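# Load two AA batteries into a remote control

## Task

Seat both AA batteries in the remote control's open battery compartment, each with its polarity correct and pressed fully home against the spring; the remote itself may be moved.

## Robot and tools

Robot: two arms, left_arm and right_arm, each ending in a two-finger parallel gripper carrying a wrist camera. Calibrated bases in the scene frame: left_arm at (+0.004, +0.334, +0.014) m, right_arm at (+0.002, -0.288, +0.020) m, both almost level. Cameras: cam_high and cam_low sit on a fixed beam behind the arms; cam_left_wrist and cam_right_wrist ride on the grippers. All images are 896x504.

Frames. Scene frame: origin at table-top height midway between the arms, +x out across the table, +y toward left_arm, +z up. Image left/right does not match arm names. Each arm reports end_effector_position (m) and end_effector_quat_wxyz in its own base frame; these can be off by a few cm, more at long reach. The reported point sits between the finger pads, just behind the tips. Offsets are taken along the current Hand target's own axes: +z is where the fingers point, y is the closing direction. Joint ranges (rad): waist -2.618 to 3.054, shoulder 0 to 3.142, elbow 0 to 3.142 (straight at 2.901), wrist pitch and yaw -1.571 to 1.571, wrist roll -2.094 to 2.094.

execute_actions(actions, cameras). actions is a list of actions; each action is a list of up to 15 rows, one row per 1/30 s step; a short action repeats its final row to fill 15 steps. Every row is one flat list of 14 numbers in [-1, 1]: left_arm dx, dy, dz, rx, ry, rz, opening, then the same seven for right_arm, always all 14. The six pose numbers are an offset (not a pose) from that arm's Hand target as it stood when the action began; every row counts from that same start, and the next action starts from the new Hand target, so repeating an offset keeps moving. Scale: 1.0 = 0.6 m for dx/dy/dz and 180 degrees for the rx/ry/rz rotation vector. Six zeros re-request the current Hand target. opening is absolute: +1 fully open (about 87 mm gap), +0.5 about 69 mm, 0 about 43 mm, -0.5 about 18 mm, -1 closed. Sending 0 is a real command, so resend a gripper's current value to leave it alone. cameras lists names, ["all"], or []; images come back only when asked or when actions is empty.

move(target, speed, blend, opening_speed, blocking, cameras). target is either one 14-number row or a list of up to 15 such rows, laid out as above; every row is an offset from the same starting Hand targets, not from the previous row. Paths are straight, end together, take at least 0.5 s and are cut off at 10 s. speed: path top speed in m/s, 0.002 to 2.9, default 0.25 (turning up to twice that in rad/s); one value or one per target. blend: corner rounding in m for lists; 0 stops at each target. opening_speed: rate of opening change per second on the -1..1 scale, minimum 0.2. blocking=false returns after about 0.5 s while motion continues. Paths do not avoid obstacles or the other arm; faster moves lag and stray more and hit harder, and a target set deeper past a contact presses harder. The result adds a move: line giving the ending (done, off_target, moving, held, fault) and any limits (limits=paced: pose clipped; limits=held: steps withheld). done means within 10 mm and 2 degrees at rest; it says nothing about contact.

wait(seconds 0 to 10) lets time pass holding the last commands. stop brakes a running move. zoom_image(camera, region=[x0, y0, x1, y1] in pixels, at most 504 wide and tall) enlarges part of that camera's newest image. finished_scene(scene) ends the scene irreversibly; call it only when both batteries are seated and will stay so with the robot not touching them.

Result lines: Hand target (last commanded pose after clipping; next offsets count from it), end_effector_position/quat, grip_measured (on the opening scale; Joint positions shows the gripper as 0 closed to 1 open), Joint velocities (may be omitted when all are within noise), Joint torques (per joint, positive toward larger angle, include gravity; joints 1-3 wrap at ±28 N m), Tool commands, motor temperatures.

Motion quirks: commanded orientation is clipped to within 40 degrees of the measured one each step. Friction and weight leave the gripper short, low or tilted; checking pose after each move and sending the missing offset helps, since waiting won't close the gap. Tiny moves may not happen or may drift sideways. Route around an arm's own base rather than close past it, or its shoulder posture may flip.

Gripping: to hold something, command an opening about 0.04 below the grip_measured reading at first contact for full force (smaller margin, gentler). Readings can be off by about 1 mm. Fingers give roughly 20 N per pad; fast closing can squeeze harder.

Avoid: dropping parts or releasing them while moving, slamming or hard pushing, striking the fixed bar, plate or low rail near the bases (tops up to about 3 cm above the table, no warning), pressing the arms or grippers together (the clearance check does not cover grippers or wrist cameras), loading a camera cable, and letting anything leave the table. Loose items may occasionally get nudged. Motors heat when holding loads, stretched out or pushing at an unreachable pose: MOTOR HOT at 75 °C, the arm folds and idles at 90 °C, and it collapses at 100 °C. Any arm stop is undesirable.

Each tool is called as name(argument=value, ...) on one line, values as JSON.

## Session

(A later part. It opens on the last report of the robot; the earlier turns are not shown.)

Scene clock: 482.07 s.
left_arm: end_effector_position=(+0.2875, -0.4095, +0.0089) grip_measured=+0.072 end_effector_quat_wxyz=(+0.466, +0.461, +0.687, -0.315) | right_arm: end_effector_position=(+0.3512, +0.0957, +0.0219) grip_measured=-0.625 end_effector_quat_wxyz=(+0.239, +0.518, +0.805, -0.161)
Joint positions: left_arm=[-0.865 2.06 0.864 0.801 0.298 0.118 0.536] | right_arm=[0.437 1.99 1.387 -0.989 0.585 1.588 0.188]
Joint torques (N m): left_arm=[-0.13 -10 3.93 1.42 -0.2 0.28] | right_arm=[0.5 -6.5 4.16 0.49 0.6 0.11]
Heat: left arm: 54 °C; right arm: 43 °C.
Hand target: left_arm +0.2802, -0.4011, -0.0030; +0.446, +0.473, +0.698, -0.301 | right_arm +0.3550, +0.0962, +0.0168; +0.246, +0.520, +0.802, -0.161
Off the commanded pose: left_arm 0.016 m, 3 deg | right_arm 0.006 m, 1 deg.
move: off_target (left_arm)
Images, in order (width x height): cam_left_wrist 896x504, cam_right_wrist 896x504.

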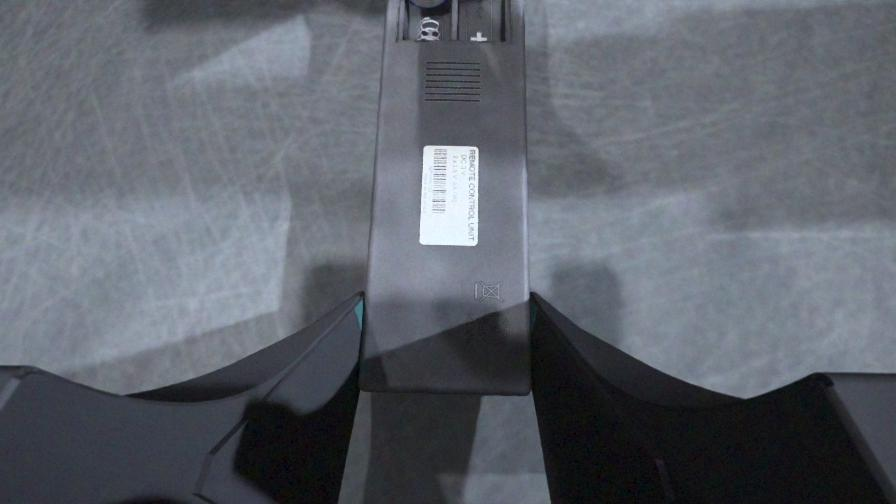

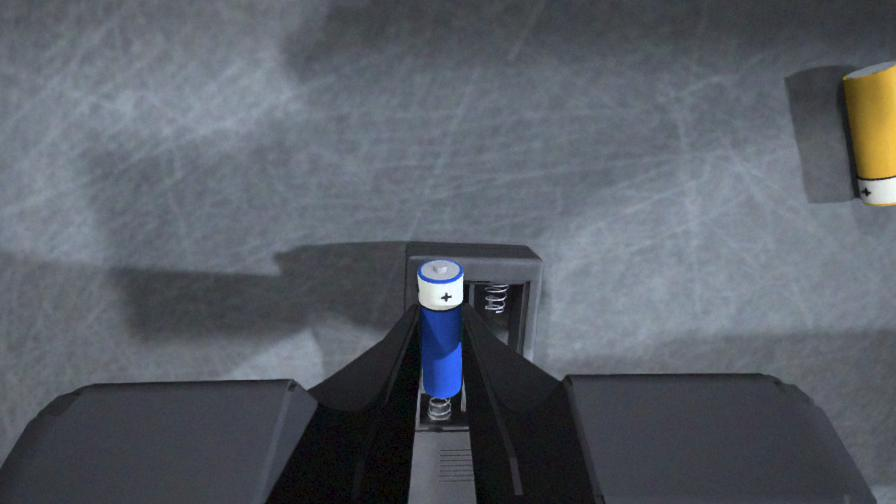

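move(target=[0,0,0,0,0,0,0.02,0.0073,0,0.0112,0,0,0,-0.70], speed=0.06, cameras=["cam_left_wrist","cam_right_wrist"])

zoom_image(camera="cam_left_wrist", region=[350, 0, 510, 90])

zoom_image(camera="cam_right_wrist", region=[380, 240, 580, 460])

Scene clock: 488.73 s.
left_arm: end_effector_position=(+0.2875, -0.4095, +0.0089) grip_measured=+0.072 end_effector_quat_wxyz=(+0.466, +0.461, +0.687, -0.315) | right_arm: end_effector_position=(+0.3513, +0.0944, +0.0208) grip_measured=-0.625 end_effector_quat_wxyz=(+0.243, +0.517, +0.804, -0.164)
Joint positions: left_arm=[-0.865 2.06 0.864 0.801 0.298 0.118 0.536] | right_arm=[0.439 1.99 1.379 -0.981 0.595 1.588 0.188]
Joint torques (N m): left_arm=[-0.08 -9.99 3.95 1.41 -0.2 0.3] | right_arm=[0.29 -5.59 3.32 0.72 0.48 0.11]
Heat: left arm: 54 °C; right arm: 43 °C.
Hand target: left_arm +0.2802, -0.4011, -0.0030; +0.446, +0.473, +0.698, -0.301 | right_arm +0.3551, +0.0959, +0.0087; +0.246, +0.520, +0.802, -0.161
Off the commanded pose: left_arm 0.016 m, 3 deg | right_arm 0.013 m, 1 deg.
move: off_target (left_arm, right_arm)
Images, in order (width x height): cam_left_wrist 896x504, cam_right_wrist 896x504.

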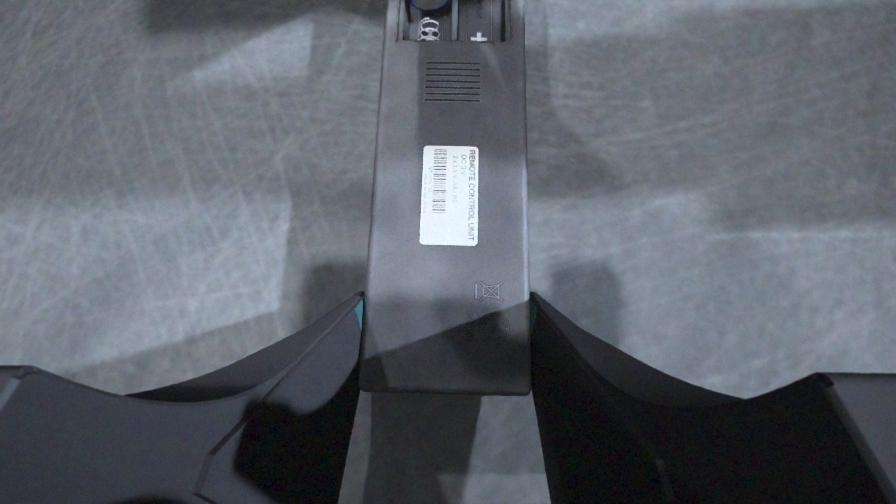

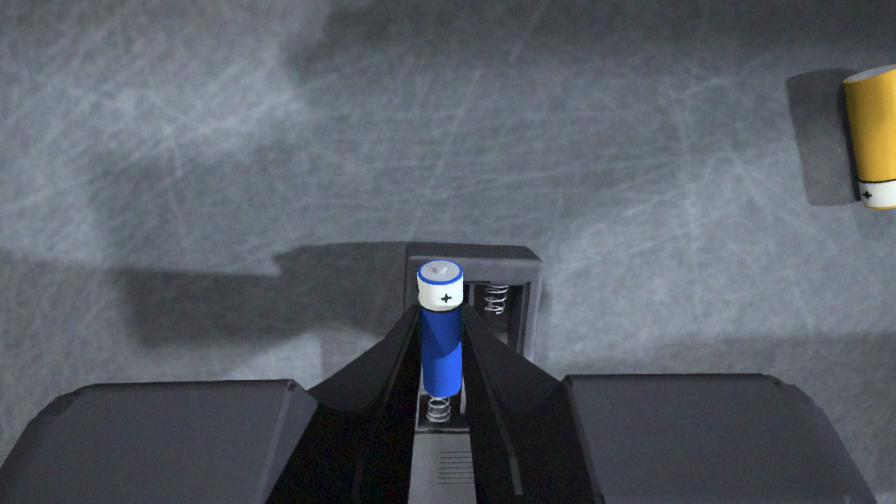

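Scaled by 3.150 from the camera's 896x504 image, which has a finer 1280x720 frame.

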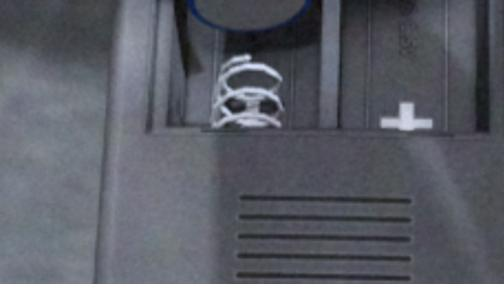

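Scaled by 2.291 from the camera's 896x504 image, which has a finer 1280x720 frame.

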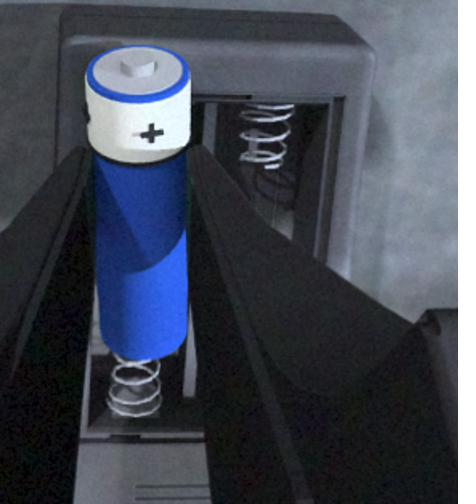

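move(target=[0,0,0,0,0,0,0.02,0.0168,0,-0.0075,0,0,0,-0.70], speed=0.06, cameras=["cam_left_wrist","cam_right_wrist"])

zoom_image(camera="cam_left_wrist", region=[350, 0, 510, 90])

zoom_image(camera="cam_right_wrist", region=[380, 240, 580, 460])

Scene clock: 494.17 s.
left_arm: end_effector_position=(+0.2875, -0.4095, +0.0089) grip_measured=+0.072 end_effector_quat_wxyz=(+0.466, +0.461, +0.687, -0.315) | right_arm: end_effector_position=(+0.3502, +0.0969, +0.0201) grip_measured=-0.625 end_effector_quat_wxyz=(+0.256, +0.514, +0.801, -0.170)
Joint positions: left_arm=[-0.865 2.06 0.864 0.801 0.298 0.118 0.536] | right_arm=[0.46 1.996 1.377 -0.986 0.623 1.611 0.188]
Joint torques (N m): left_arm=[-0.17 -9.89 4 1.42 -0.2 0.28] | right_arm=[1.17 -5.3 3.9 0.55 0.14 0.25]
Heat: left arm: 54 °C; right arm: 43 °C.
Hand target: left_arm +0.2802, -0.4011, -0.0030; +0.446, +0.473, +0.698, -0.301 | right_arm +0.3506, +0.1059, +0.0067; +0.246, +0.520, +0.802, -0.161
Off the commanded pose: left_arm 0.016 m, 3 deg | right_arm 0.016 m, 2 deg.
move: off_target (left_arm, right_arm)
Images, in order (width x height): cam_left_wrist 896x504, cam_right_wrist 896x504.

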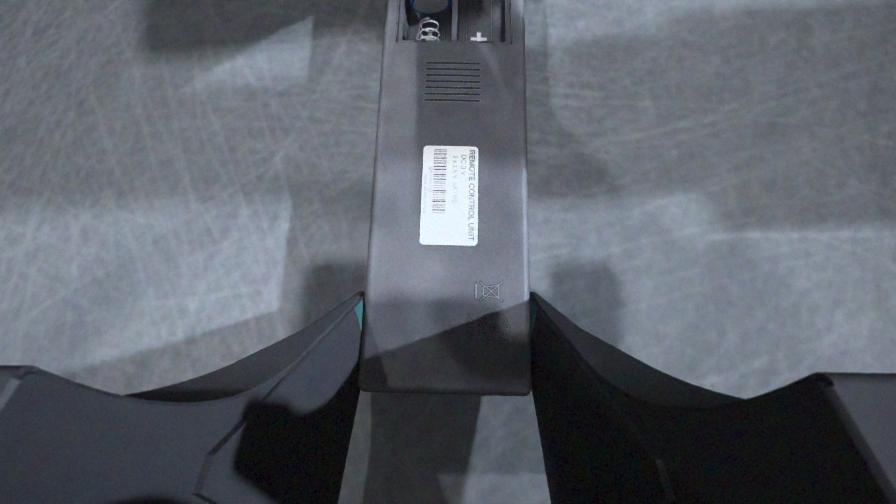

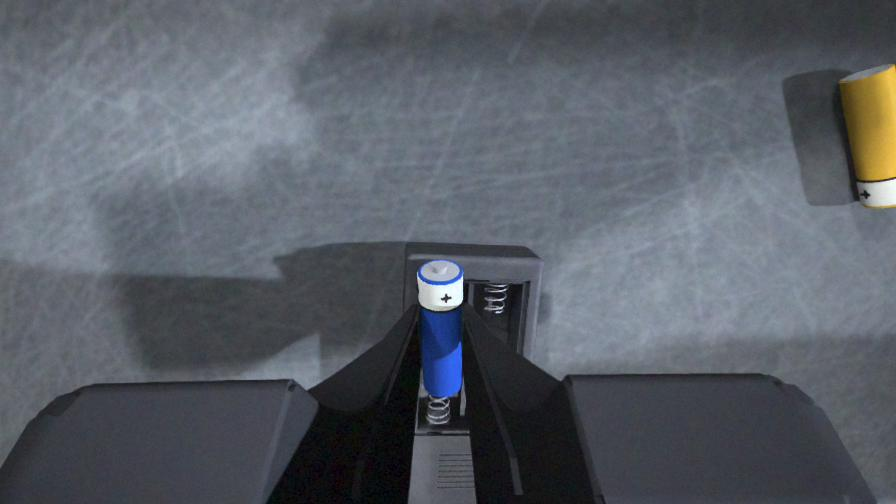

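Scaled by 3.150 from the camera's 896x504 image, which has a finer 1280x720 frame.

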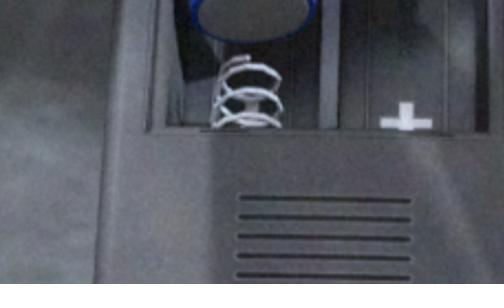

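Scaled by 2.291 from the camera's 896x504 image, which has a finer 1280x720 frame.

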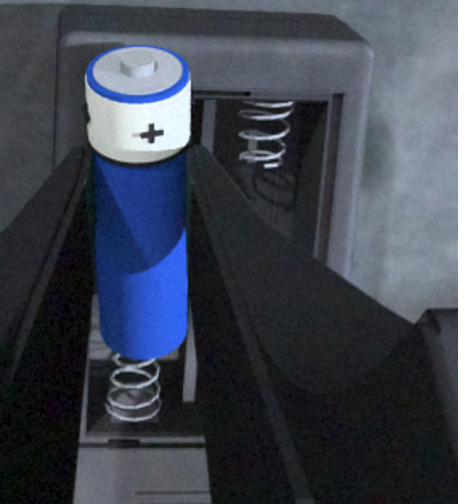

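move(target=[0,0,0,0,0,0,0.02,0.0143,0,-0.004,0,0.065,0,-0.70], speed=0.06, cameras=["cam_left_wrist","cam_right_wrist"])

zoom_image(camera="cam_left_wrist", region=[350, 0, 510, 90])

zoom_image(camera="cam_right_wrist", region=[380, 240, 580, 460])

Scene clock: 502.00 s.
left_arm: end_effector_position=(+0.2871, -0.4097, +0.0089) grip_measured=+0.072 end_effector_quat_wxyz=(+0.464, +0.457, +0.689, -0.318) | right_arm: end_effector_position=(+0.3504, +0.0971, +0.0184) grip_measured=-0.622 end_effector_quat_wxyz=(+0.201, +0.526, +0.815, -0.138)
Joint positions: left_arm=[-0.865 2.06 0.864 0.801 0.298 0.106 0.536] | right_arm=[0.398 1.984 1.385 -0.974 0.492 1.546 0.189]
Joint torques (N m): left_arm=[-0.13 -9.96 3.99 1.42 -0.2 0.39] | right_arm=[0.08 -6.2 3.34 0.72 -0.74 0.03]
Heat: left arm: 54 °C; right arm: 42 °C.
Hand target: left_arm +0.2802, -0.4011, -0.0030; +0.446, +0.473, +0.698, -0.301 | right_arm +0.3472, +0.1136, +0.0039; +0.163, +0.534, +0.823, -0.107
Off the commanded pose: left_arm 0.016 m, 3 deg | right_arm 0.022 m, 6 deg.
move: off_target (left_arm, right_arm)
Images, in order (width x height): cam_left_wrist 896x504, cam_right_wrist 896x504.

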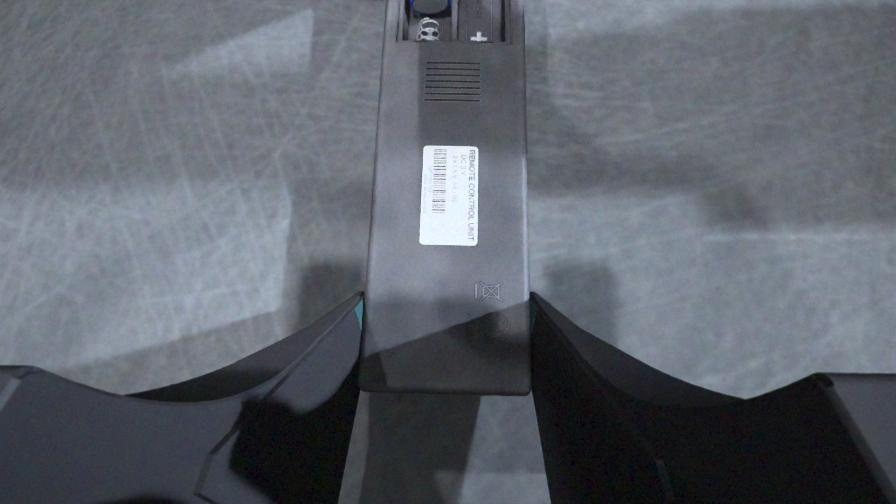

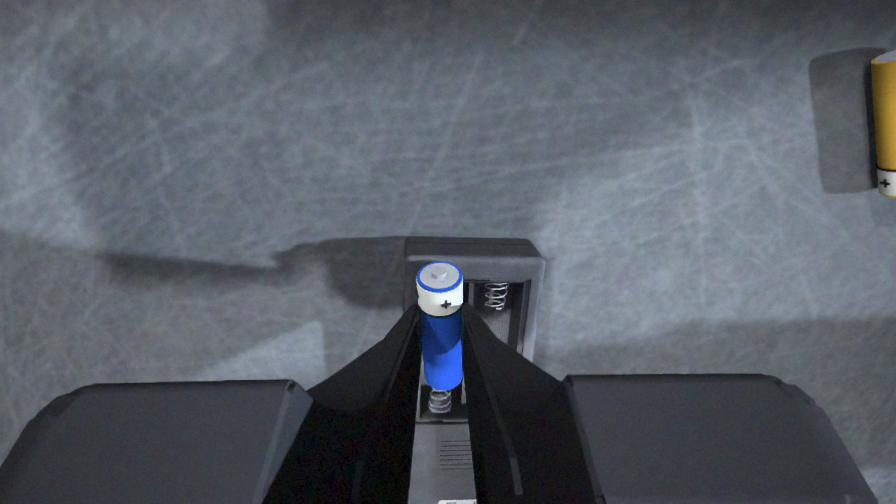

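Scaled by 3.150 from the camera's 896x504 image, which has a finer 1280x720 frame.

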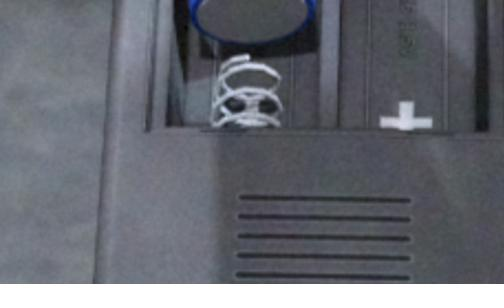

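Scaled by 2.291 from the camera's 896x504 image, which has a finer 1280x720 frame.

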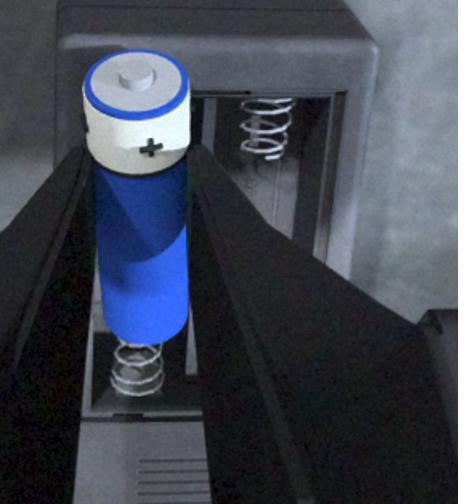

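move(target=[0,0,0,0,0,0,0.02,0.0240,0,-0.012,0,-0.03,0,-0.75], speed=0.06, cameras=["cam_left_wrist","cam_right_wrist"])

zoom_image(camera="cam_left_wrist", region=[350, 0, 510, 90])

zoom_image(camera="cam_right_wrist", region=[380, 240, 580, 460])

Scene clock: 511.73 s.
left_arm: end_effector_position=(+0.2871, -0.4097, +0.0089) grip_measured=+0.072 end_effector_quat_wxyz=(+0.464, +0.457, +0.689, -0.318) | right_arm: end_effector_position=(+0.3467, +0.1065, +0.0193) grip_measured=-0.622 end_effector_quat_wxyz=(+0.231, +0.527, +0.804, -0.152)
Joint positions: left_arm=[-0.865 2.06 0.864 0.801 0.298 0.105 0.536] | right_arm=[0.459 1.991 1.384 -0.994 0.56 1.627 0.189]
Joint torques (N m): left_arm=[-0.1 -10.02 3.95 1.43 -0.2 0.39] | right_arm=[2.78 -5.5 4.25 0.43 -0.44 0.2]
Heat: left arm: 54 °C; right arm: 42 °C.
Hand target: left_arm +0.2802, -0.4011, -0.0030; +0.446, +0.473, +0.698, -0.301 | right_arm +0.3407, +0.1282, +0.0051; +0.202, +0.528, +0.814, -0.132
Off the commanded pose: left_arm 0.016 m, 3 deg | right_arm 0.027 m, 4 deg.
move: off_target (left_arm, right_arm)
Images, in order (width x height): cam_left_wrist 896x504, cam_right_wrist 896x504.

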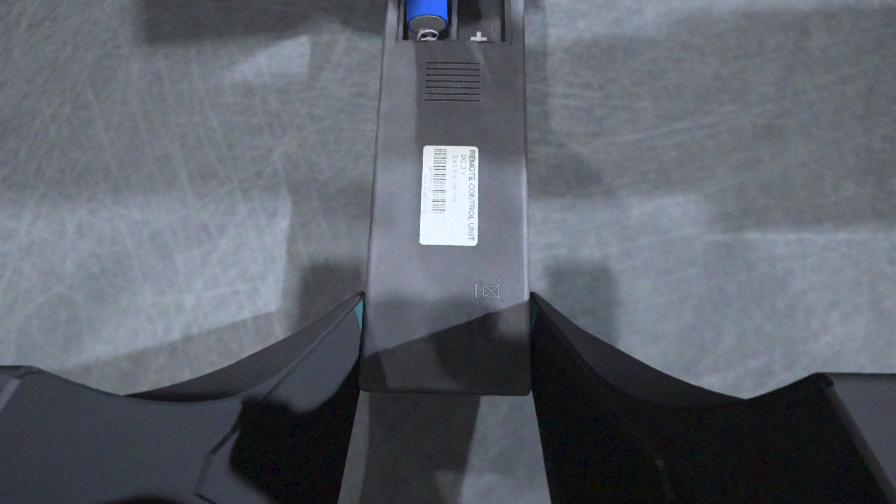

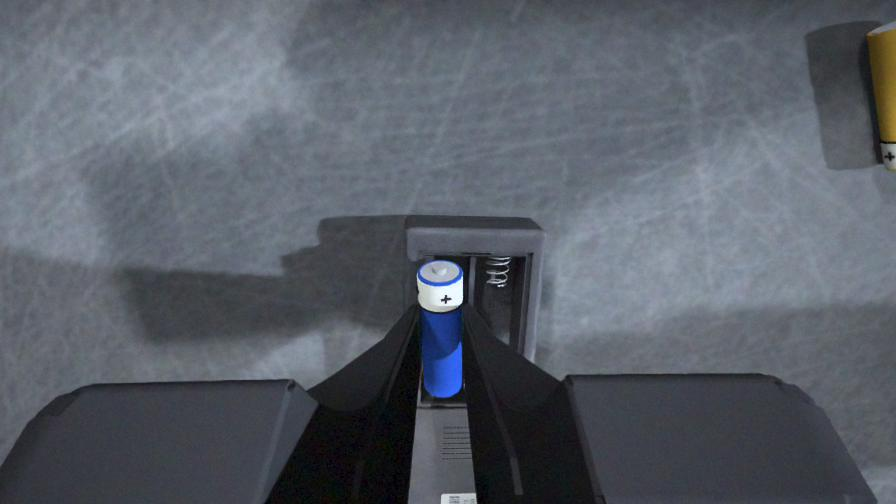

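Scaled by 3.150 from the camera's 896x504 image, which has a finer 1280x720 frame.

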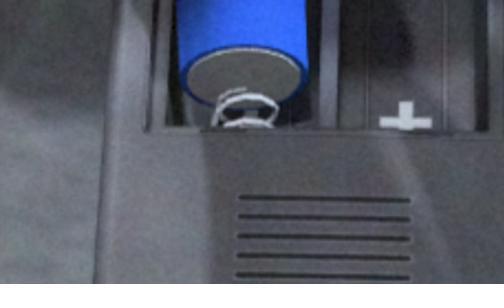

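Scaled by 2.291 from the camera's 896x504 image, which has a finer 1280x720 frame.

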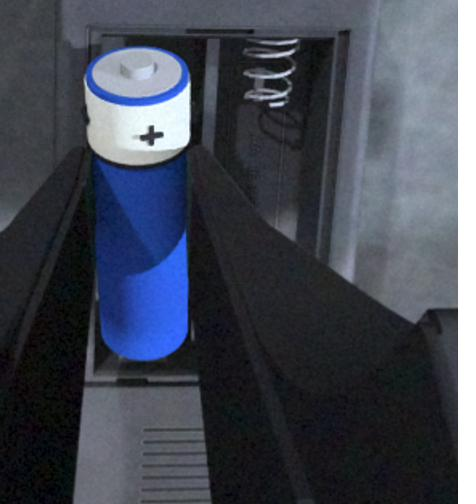

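move(target=[0,0,0,0,0,0,0.02,0.0125,0,0.010,0,0.12,0,-0.72], speed=0.05, cameras=["cam_left_wrist","cam_right_wrist"])

zoom_image(camera="cam_left_wrist", region=[350, 0, 510, 90])

zoom_image(camera="cam_right_wrist", region=[380, 200, 580, 420])

Scene clock: 522.30 s.
left_arm: end_effector_position=(+0.2861, -0.4099, +0.0086) grip_measured=+0.072 end_effector_quat_wxyz=(+0.461, +0.453, +0.692, -0.322) | right_arm: end_effector_position=(+0.3480, +0.1050, +0.0169) grip_measured=-0.622 end_effector_quat_wxyz=(+0.097, +0.552, +0.826, -0.064)
Joint positions: left_arm=[-0.865 2.06 0.864 0.799 0.301 0.094 0.536] | right_arm=[0.292 1.975 1.391 -0.961 0.231 1.469 0.189]
Joint torques (N m): left_arm=[-0.03 -9.92 3.92 1.45 -0.21 0.49] | right_arm=[1.95 -4.42 2.44 0.85 -1.13 -0.05]
Motor temperatures (°C): left_arm=[24 55 30 35 23 23 24] | right_arm=[25 42 31 26 26 25 26]
Heat: left arm: 55 °C; right arm: 42 °C.
Hand target: left_arm +0.2802, -0.4010, -0.0031; +0.446, +0.473, +0.698, -0.301 | right_arm +0.3391, +0.1318, -0.0037; +0.046, +0.544, +0.837, -0.031
Off the commanded pose: left_arm 0.016 m, 4 deg | right_arm 0.035 m, 7 deg.
move: off_target (left_arm, right_arm)
Images, in order (width x height): cam_left_wrist 896x504, cam_right_wrist 896x504.

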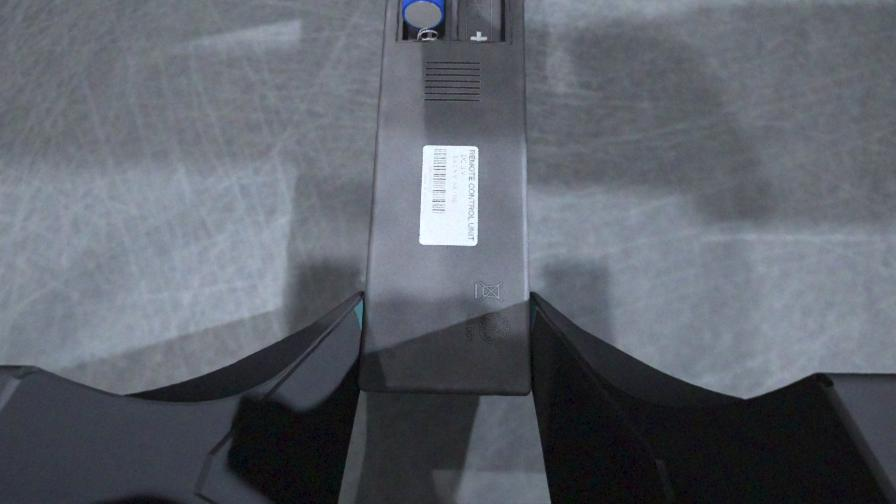

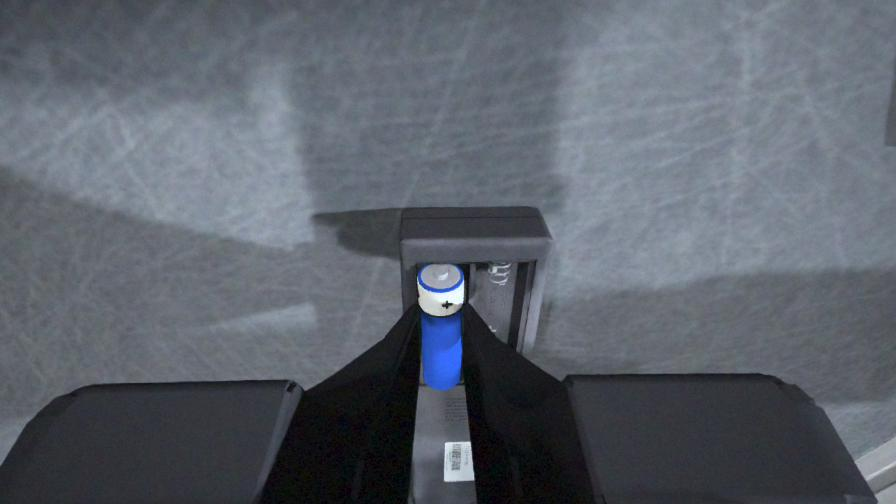

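Scaled by 3.150 from the camera's 896x504 image, which has a finer 1280x720 frame.

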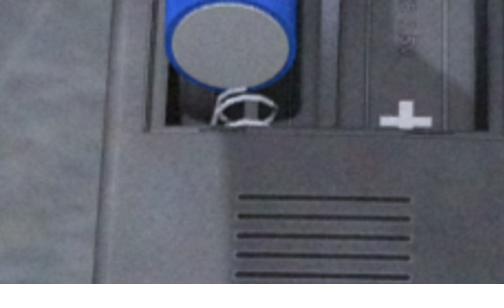

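Scaled by 2.291 from the camera's 896x504 image, which has a finer 1280x720 frame.

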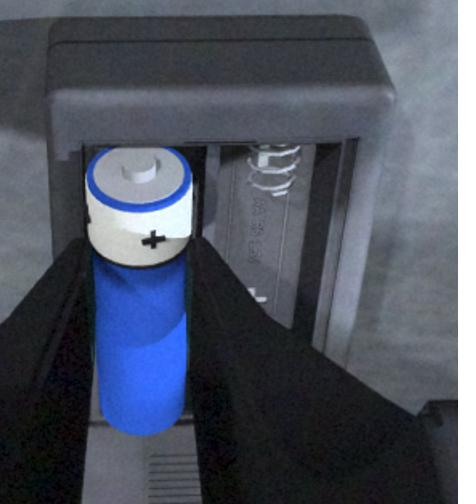

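move(target=[0,0,0,0,0,0,0.02,0.022,0,0.004,0,-0.01,0,-0.75], speed=0.05, cameras=["cam_left_wrist","cam_right_wrist"])

zoom_image(camera="cam_left_wrist", region=[350, 0, 510, 90])

zoom_image(camera="cam_right_wrist", region=[380, 200, 580, 420])

Scene clock: 546.27 s.
left_arm: end_effector_position=(+0.2855, -0.4093, +0.0081) grip_measured=+0.072 end_effector_quat_wxyz=(+0.460, +0.453, +0.693, -0.321) | right_arm: end_effector_position=(+0.3485, +0.1067, +0.0171) grip_measured=-0.622 end_effector_quat_wxyz=(+0.116, +0.549, +0.824, -0.075)
Joint positions: left_arm=[-0.865 2.059 0.861 0.799 0.301 0.094 0.536] | right_arm=[0.319 1.975 1.391 -0.962 0.277 1.492 0.189]
Joint torques (N m): left_arm=[-0.12 -9.77 4.08 1.45 -0.23 0.51] | right_arm=[4.12 -4.49 1.54 0.88 -1.26 0.23]
Motor temperatures (°C): left_arm=[24 55 30 35 23 23 24] | right_arm=[25 42 30 26 27 25 26]
Heat: left arm: 55 °C; right arm: 42 °C.
Hand target: left_arm +0.2801, -0.4009, -0.0033; +0.446, +0.473, +0.698, -0.301 | right_arm +0.3339, +0.1435, -0.0075; +0.059, +0.543, +0.837, -0.040
Off the commanded pose: left_arm 0.015 m, 4 deg | right_arm 0.047 m, 8 deg.
move: off_target (left_arm, right_arm)
Images, in order (width x height): cam_left_wrist 896x504, cam_right_wrist 896x504.

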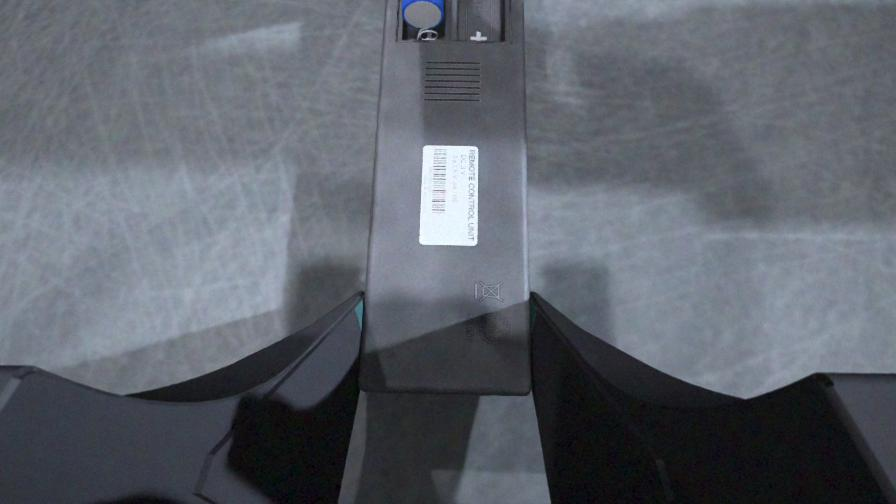

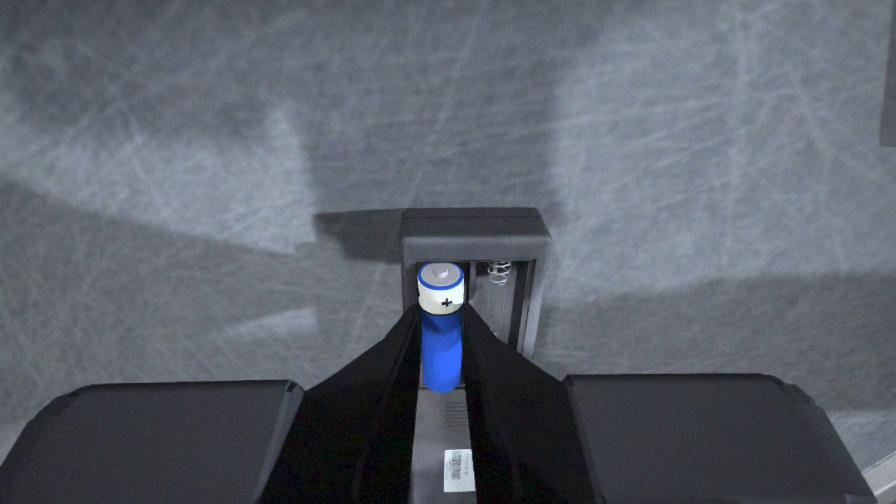

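Scaled by 3.150 from the camera's 896x504 image, which has a finer 1280x720 frame.

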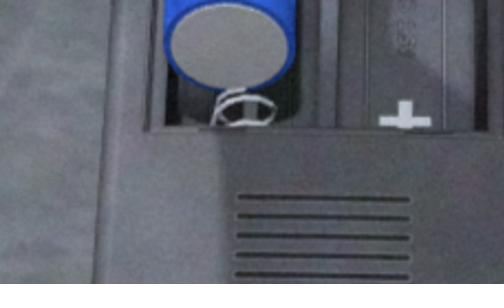

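Scaled by 2.291 from the camera's 896x504 image, which has a finer 1280x720 frame.

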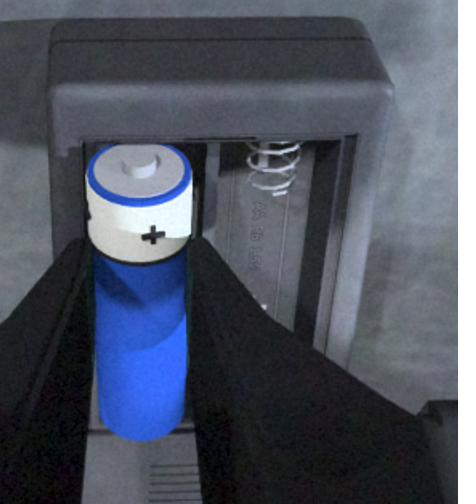

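move(target=[[0,0,0,0,0,0,0.02,-0.055,0,-0.012,0,-0.03,0,-0.70]], speed=0.05, cameras=["cam_right_wrist"])

Scene clock: 564.47 s.
left_arm: end_effector_position=(+0.2855, -0.4093, +0.0081) grip_measured=+0.072 end_effector_quat_wxyz=(+0.460, +0.453, +0.693, -0.321) | right_arm: end_effector_position=(+0.3486, +0.1055, +0.0173) grip_measured=-0.622 end_effector_quat_wxyz=(+0.118, +0.545, +0.827, -0.077)
Joint positions: left_arm=[-0.865 2.059 0.861 0.799 0.301 0.094 0.536] | right_arm=[0.318 1.975 1.392 -0.962 0.282 1.481 0.189]
Joint torques (N m): left_arm=[-0.14 -9.88 4.08 1.44 -0.21 0.5] | right_arm=[0.47 -5.59 3.29 0.75 -0.26 -0.12]
Motor temperatures (°C): left_arm=[24 57 30 35 23 23 24] | right_arm=[25 41 30 26 27 25 26]
Heat: left arm: 57 °C; right arm: 41 °C.
Hand target: left_arm +0.2801, -0.4009, -0.0033; +0.446, +0.473, +0.698, -0.301 | right_arm +0.3468, +0.1146, +0.0042; +0.098, +0.541, +0.833, -0.065
Off the commanded pose: left_arm 0.015 m, 4 deg | right_arm 0.016 m, 3 deg.
move: off_target (left_arm, right_arm)
Images, in order (width x height): cam_right_wrist 896x504.

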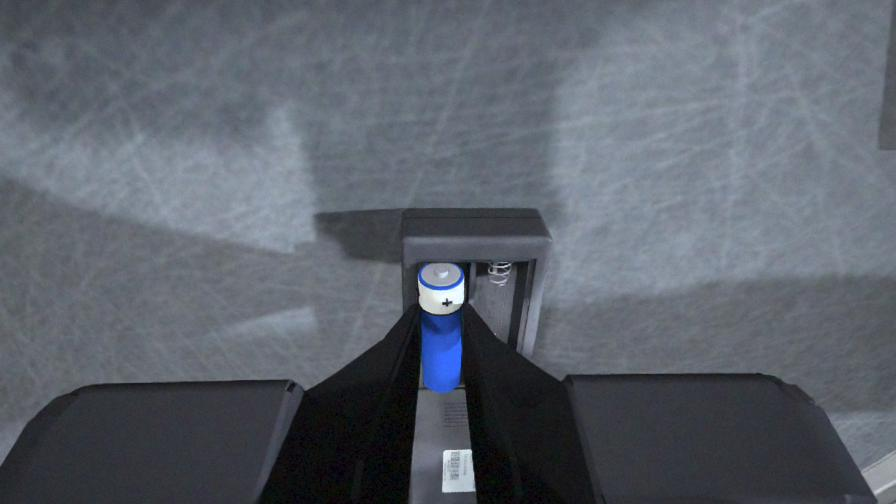

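move(target=[[0,0,0,0,0,0,0.02,-0.0,0,0,0,0,0,-0.54]], opening_speed=0.5, cameras=["cam_left_wrist","cam_right_wrist"])

zoom_image(camera="cam_left_wrist", region=[350, 0, 510, 90])

zoom_image(camera="cam_right_wrist", region=[380, 200, 580, 420])

Scene clock: 570.00 s.
left_arm: end_effector_position=(+0.2855, -0.4093, +0.0081) grip_measured=+0.072 end_effector_quat_wxyz=(+0.460, +0.453, +0.693, -0.321) | right_arm: end_effector_position=(+0.3475, +0.1048, +0.0173) grip_measured=-0.541 end_effector_quat_wxyz=(+0.116, +0.542, +0.828, -0.079)
Joint positions: left_arm=[-0.865 2.059 0.861 0.799 0.301 0.094 0.536] | right_arm=[0.318 1.975 1.392 -0.965 0.282 1.473 0.23]
Joint torques (N m): left_arm=[-0.12 -9.85 4.11 1.44 -0.22 0.5] | right_arm=[0.53 -5.57 3.29 0.77 -0.26 -0.01]
Motor temperatures (°C): left_arm=[24 57 30 35 23 23 24] | right_arm=[25 42 30 26 27 25 26]
Heat: left arm: 57 °C; right arm: 42 °C.
Hand target: left_arm +0.2801, -0.4009, -0.0033; +0.446, +0.473, +0.698, -0.301 | right_arm +0.3468, +0.1145, +0.0042; +0.098, +0.541, +0.833, -0.065
Off the commanded pose: left_arm 0.015 m, 4 deg | right_arm 0.016 m, 3 deg.
move: off_target (left_arm, right_arm)
Images, in order (width x height): cam_left_wrist 896x504, cam_right_wrist 896x504.

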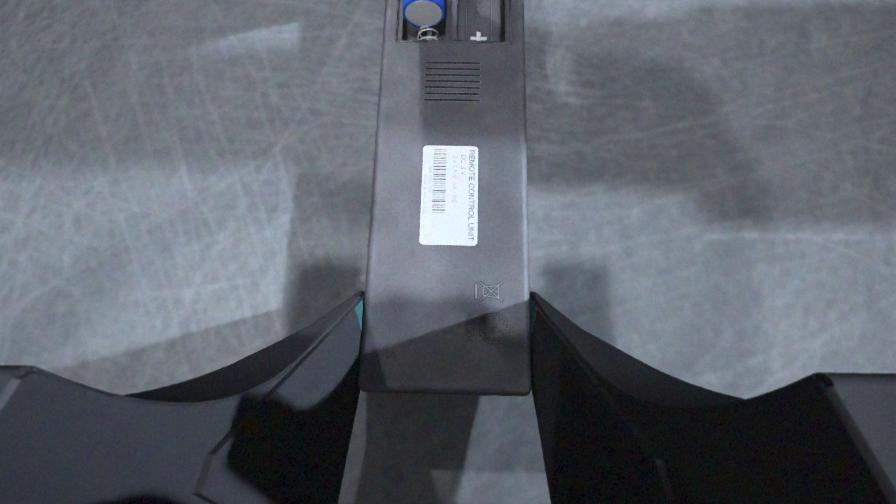

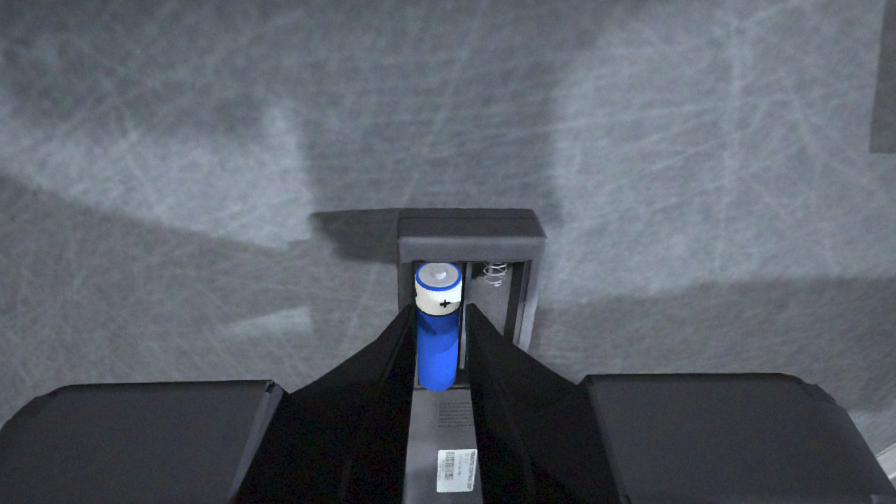

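Scaled by 3.150 from the camera's 896x504 image, which has a finer 1280x720 frame.

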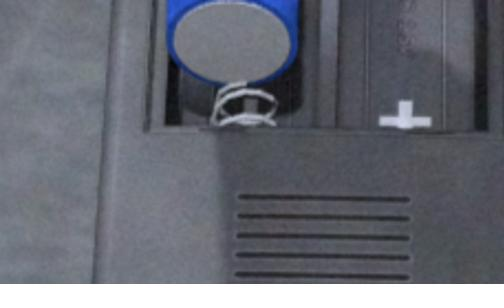

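Scaled by 2.291 from the camera's 896x504 image, which has a finer 1280x720 frame.

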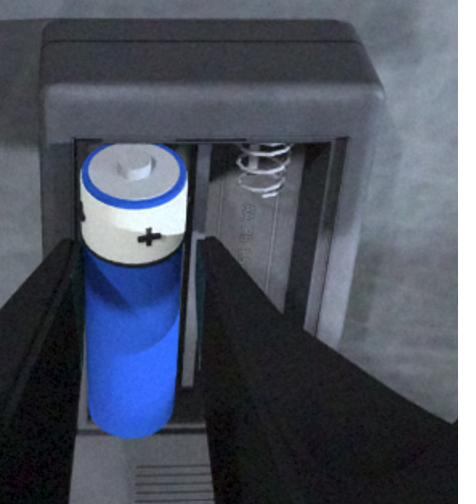

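move(target=[[0,0,0,0,0,0,0.02,-0.0197,0,-0.028,0,0,0,-0.54]], speed=0.04, cameras=["cam_left_wrist","cam_right_wrist"])

Scene clock: 578.63 s.
left_arm: end_effector_position=(+0.2864, -0.4092, +0.0084) grip_measured=+0.072 end_effector_quat_wxyz=(+0.464, +0.460, +0.688, -0.317) | right_arm: end_effector_position=(+0.3469, +0.1061, +0.0197) grip_measured=-0.540 end_effector_quat_wxyz=(+0.101, +0.542, +0.831, -0.070)
Joint positions: left_arm=[-0.865 2.059 0.861 0.801 0.301 0.113 0.536] | right_arm=[0.304 1.975 1.403 -0.978 0.246 1.458 0.23]
Joint torques (N m): left_arm=[-0.13 -9.85 4.18 1.41 -0.24 0.3] | right_arm=[-0.13 -7.51 6.08 0.21 0.14 -0.09]
Motor temperatures (°C): left_arm=[24 57 30 35 23 23 24] | right_arm=[25 42 30 26 26 25 26]
Heat: left arm: 57 °C; right arm: 42 °C.
Hand target: left_arm +0.2802, -0.4009, -0.0033; +0.446, +0.473, +0.698, -0.301 | right_arm +0.3499, +0.1078, +0.0234; +0.098, +0.541, +0.833, -0.065
Off the commanded pose: left_arm 0.016 m, 3 deg | right_arm 0.005 m, 1 deg.
move: off_target (left_arm)
Images, in order (width x height): cam_left_wrist 896x504, cam_right_wrist 896x504.

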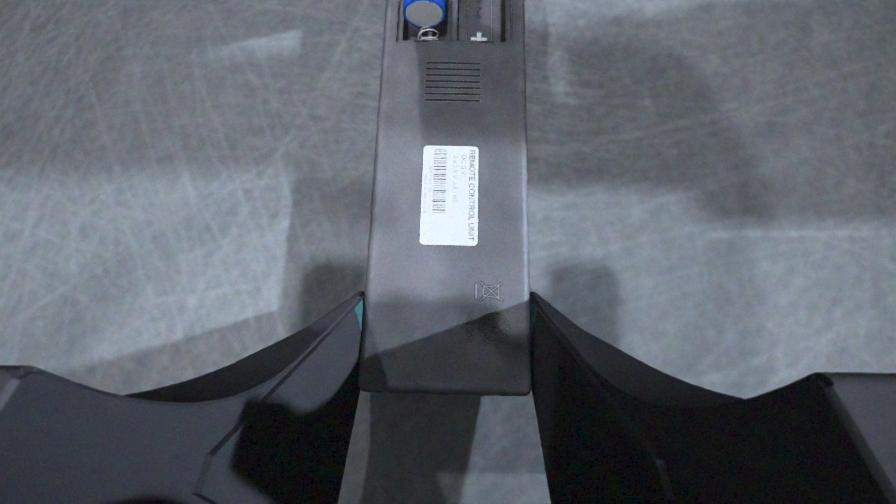

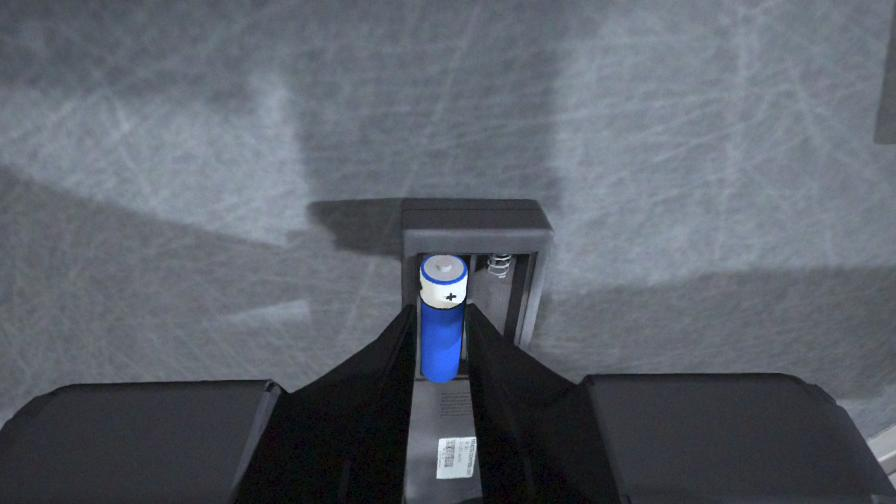

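move(target=[[0,0,0,0,0,0,0.02,0,0,0,0,0,0,-0.74]], opening_speed=0.5)

move(target=[[0,0,0,0,0,0,0.02,0.052,-0.001,0.008,0,0.02,0,-0.74]], speed=0.06, cameras=["cam_left_wrist","cam_right_wrist"])

zoom_image(camera="cam_left_wrist", region=[350, 0, 510, 90])

zoom_image(camera="cam_right_wrist", region=[380, 200, 580, 420])

Scene clock: 587.03 s.
left_arm: end_effector_position=(+0.2865, -0.4092, +0.0085) grip_measured=+0.072 end_effector_quat_wxyz=(+0.464, +0.460, +0.687, -0.317) | right_arm: end_effector_position=(+0.3464, +0.1061, +0.0197) grip_measured=-0.619 end_effector_quat_wxyz=(+0.100, +0.542, +0.831, -0.071)
Joint positions: left_arm=[-0.865 2.059 0.861 0.802 0.301 0.114 0.536] | right_arm=[0.304 1.975 1.403 -0.98 0.245 1.457 0.19]
Joint torques (N m): left_arm=[-0.16 -9.85 4.15 1.41 -0.25 0.32] | right_arm=[-0.13 -7.5 6.09 0.23 0.15 -0.09]
Motor temperatures (°C): left_arm=[24 58 31 36 23 23 24] | right_arm=[25 43 31 26 26 25 25]
Heat: left arm: 58 °C; right arm: 43 °C.
Hand target: left_arm +0.2802, -0.4010, -0.0032; +0.446, +0.473, +0.698, -0.301 | right_arm +0.3499, +0.1078, +0.0234; +0.098, +0.541, +0.833, -0.065
Off the commanded pose: left_arm 0.016 m, 3 deg | right_arm 0.005 m, 1 deg.
move: off_target (left_arm)

Scene clock: 587.93 s.
left_arm: end_effector_position=(+0.2864, -0.4092, +0.0085) grip_measured=+0.072 end_effector_quat_wxyz=(+0.464, +0.460, +0.687, -0.317) | right_arm: end_effector_position=(+0.3460, +0.1094, +0.0192) grip_measured=-0.620 end_effector_quat_wxyz=(+0.106, +0.545, +0.829, -0.073)
Joint positions: left_arm=[-0.865 2.059 0.861 0.802 0.301 0.114 0.536] | right_arm=[0.318 1.975 1.4 -0.978 0.257 1.48 0.19]
Joint torques (N m): left_arm=[-0.13 -9.87 4.11 1.42 -0.24 0.31] | right_arm=[3.15 -6.63 3.67 0.48 -0.7 0.22]
Motor temperatures (°C): left_arm=[24 58 31 36 23 23 24] | right_arm=[25 43 31 26 26 25 25]
Heat: left arm: 58 °C; right arm: 43 °C.
Hand target: left_arm +0.2801, -0.4010, -0.0032; +0.446, +0.473, +0.698, -0.301 | right_arm +0.3375, +0.1341, +0.0114; +0.072, +0.543, +0.836, -0.048
Off the commanded pose: left_arm 0.016 m, 3 deg | right_arm 0.027 m, 5 deg.
move: off_target (left_arm, right_arm)
Images, in order (width x height): cam_left_wrist 896x504, cam_right_wrist 896x504.

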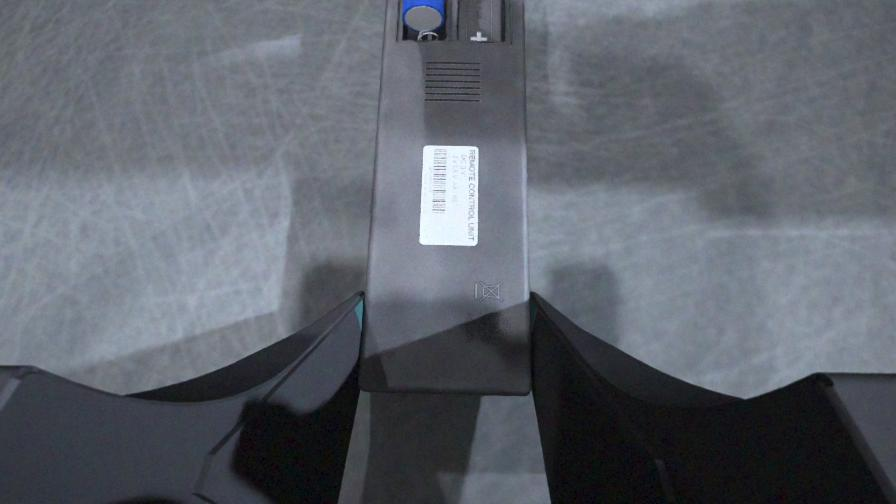

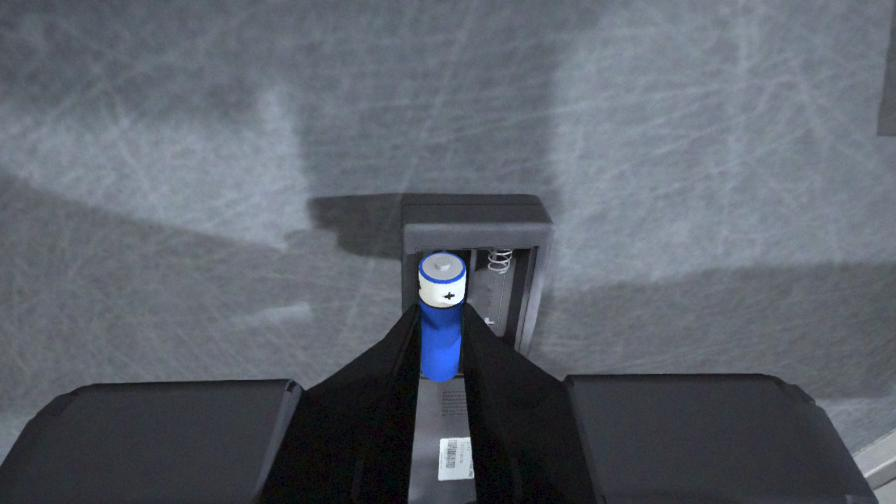

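Scaled by 3.150 from the camera's 896x504 image, which has a finer 1280x720 frame.

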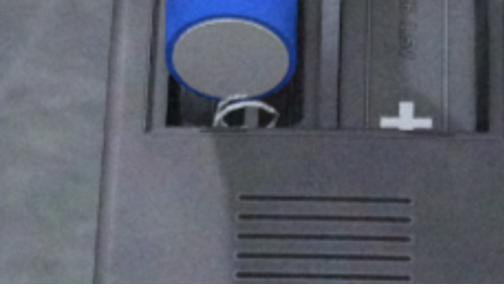

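Scaled by 2.291 from the camera's 896x504 image, which has a finer 1280x720 frame.

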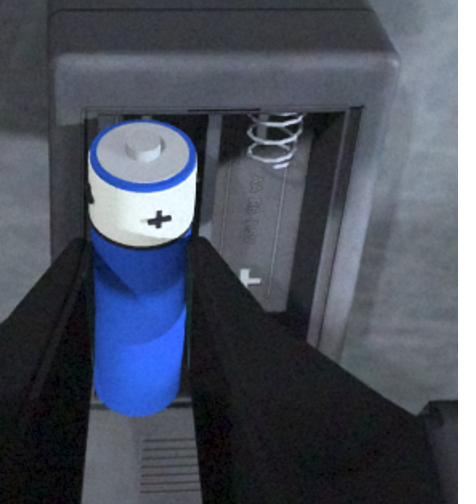

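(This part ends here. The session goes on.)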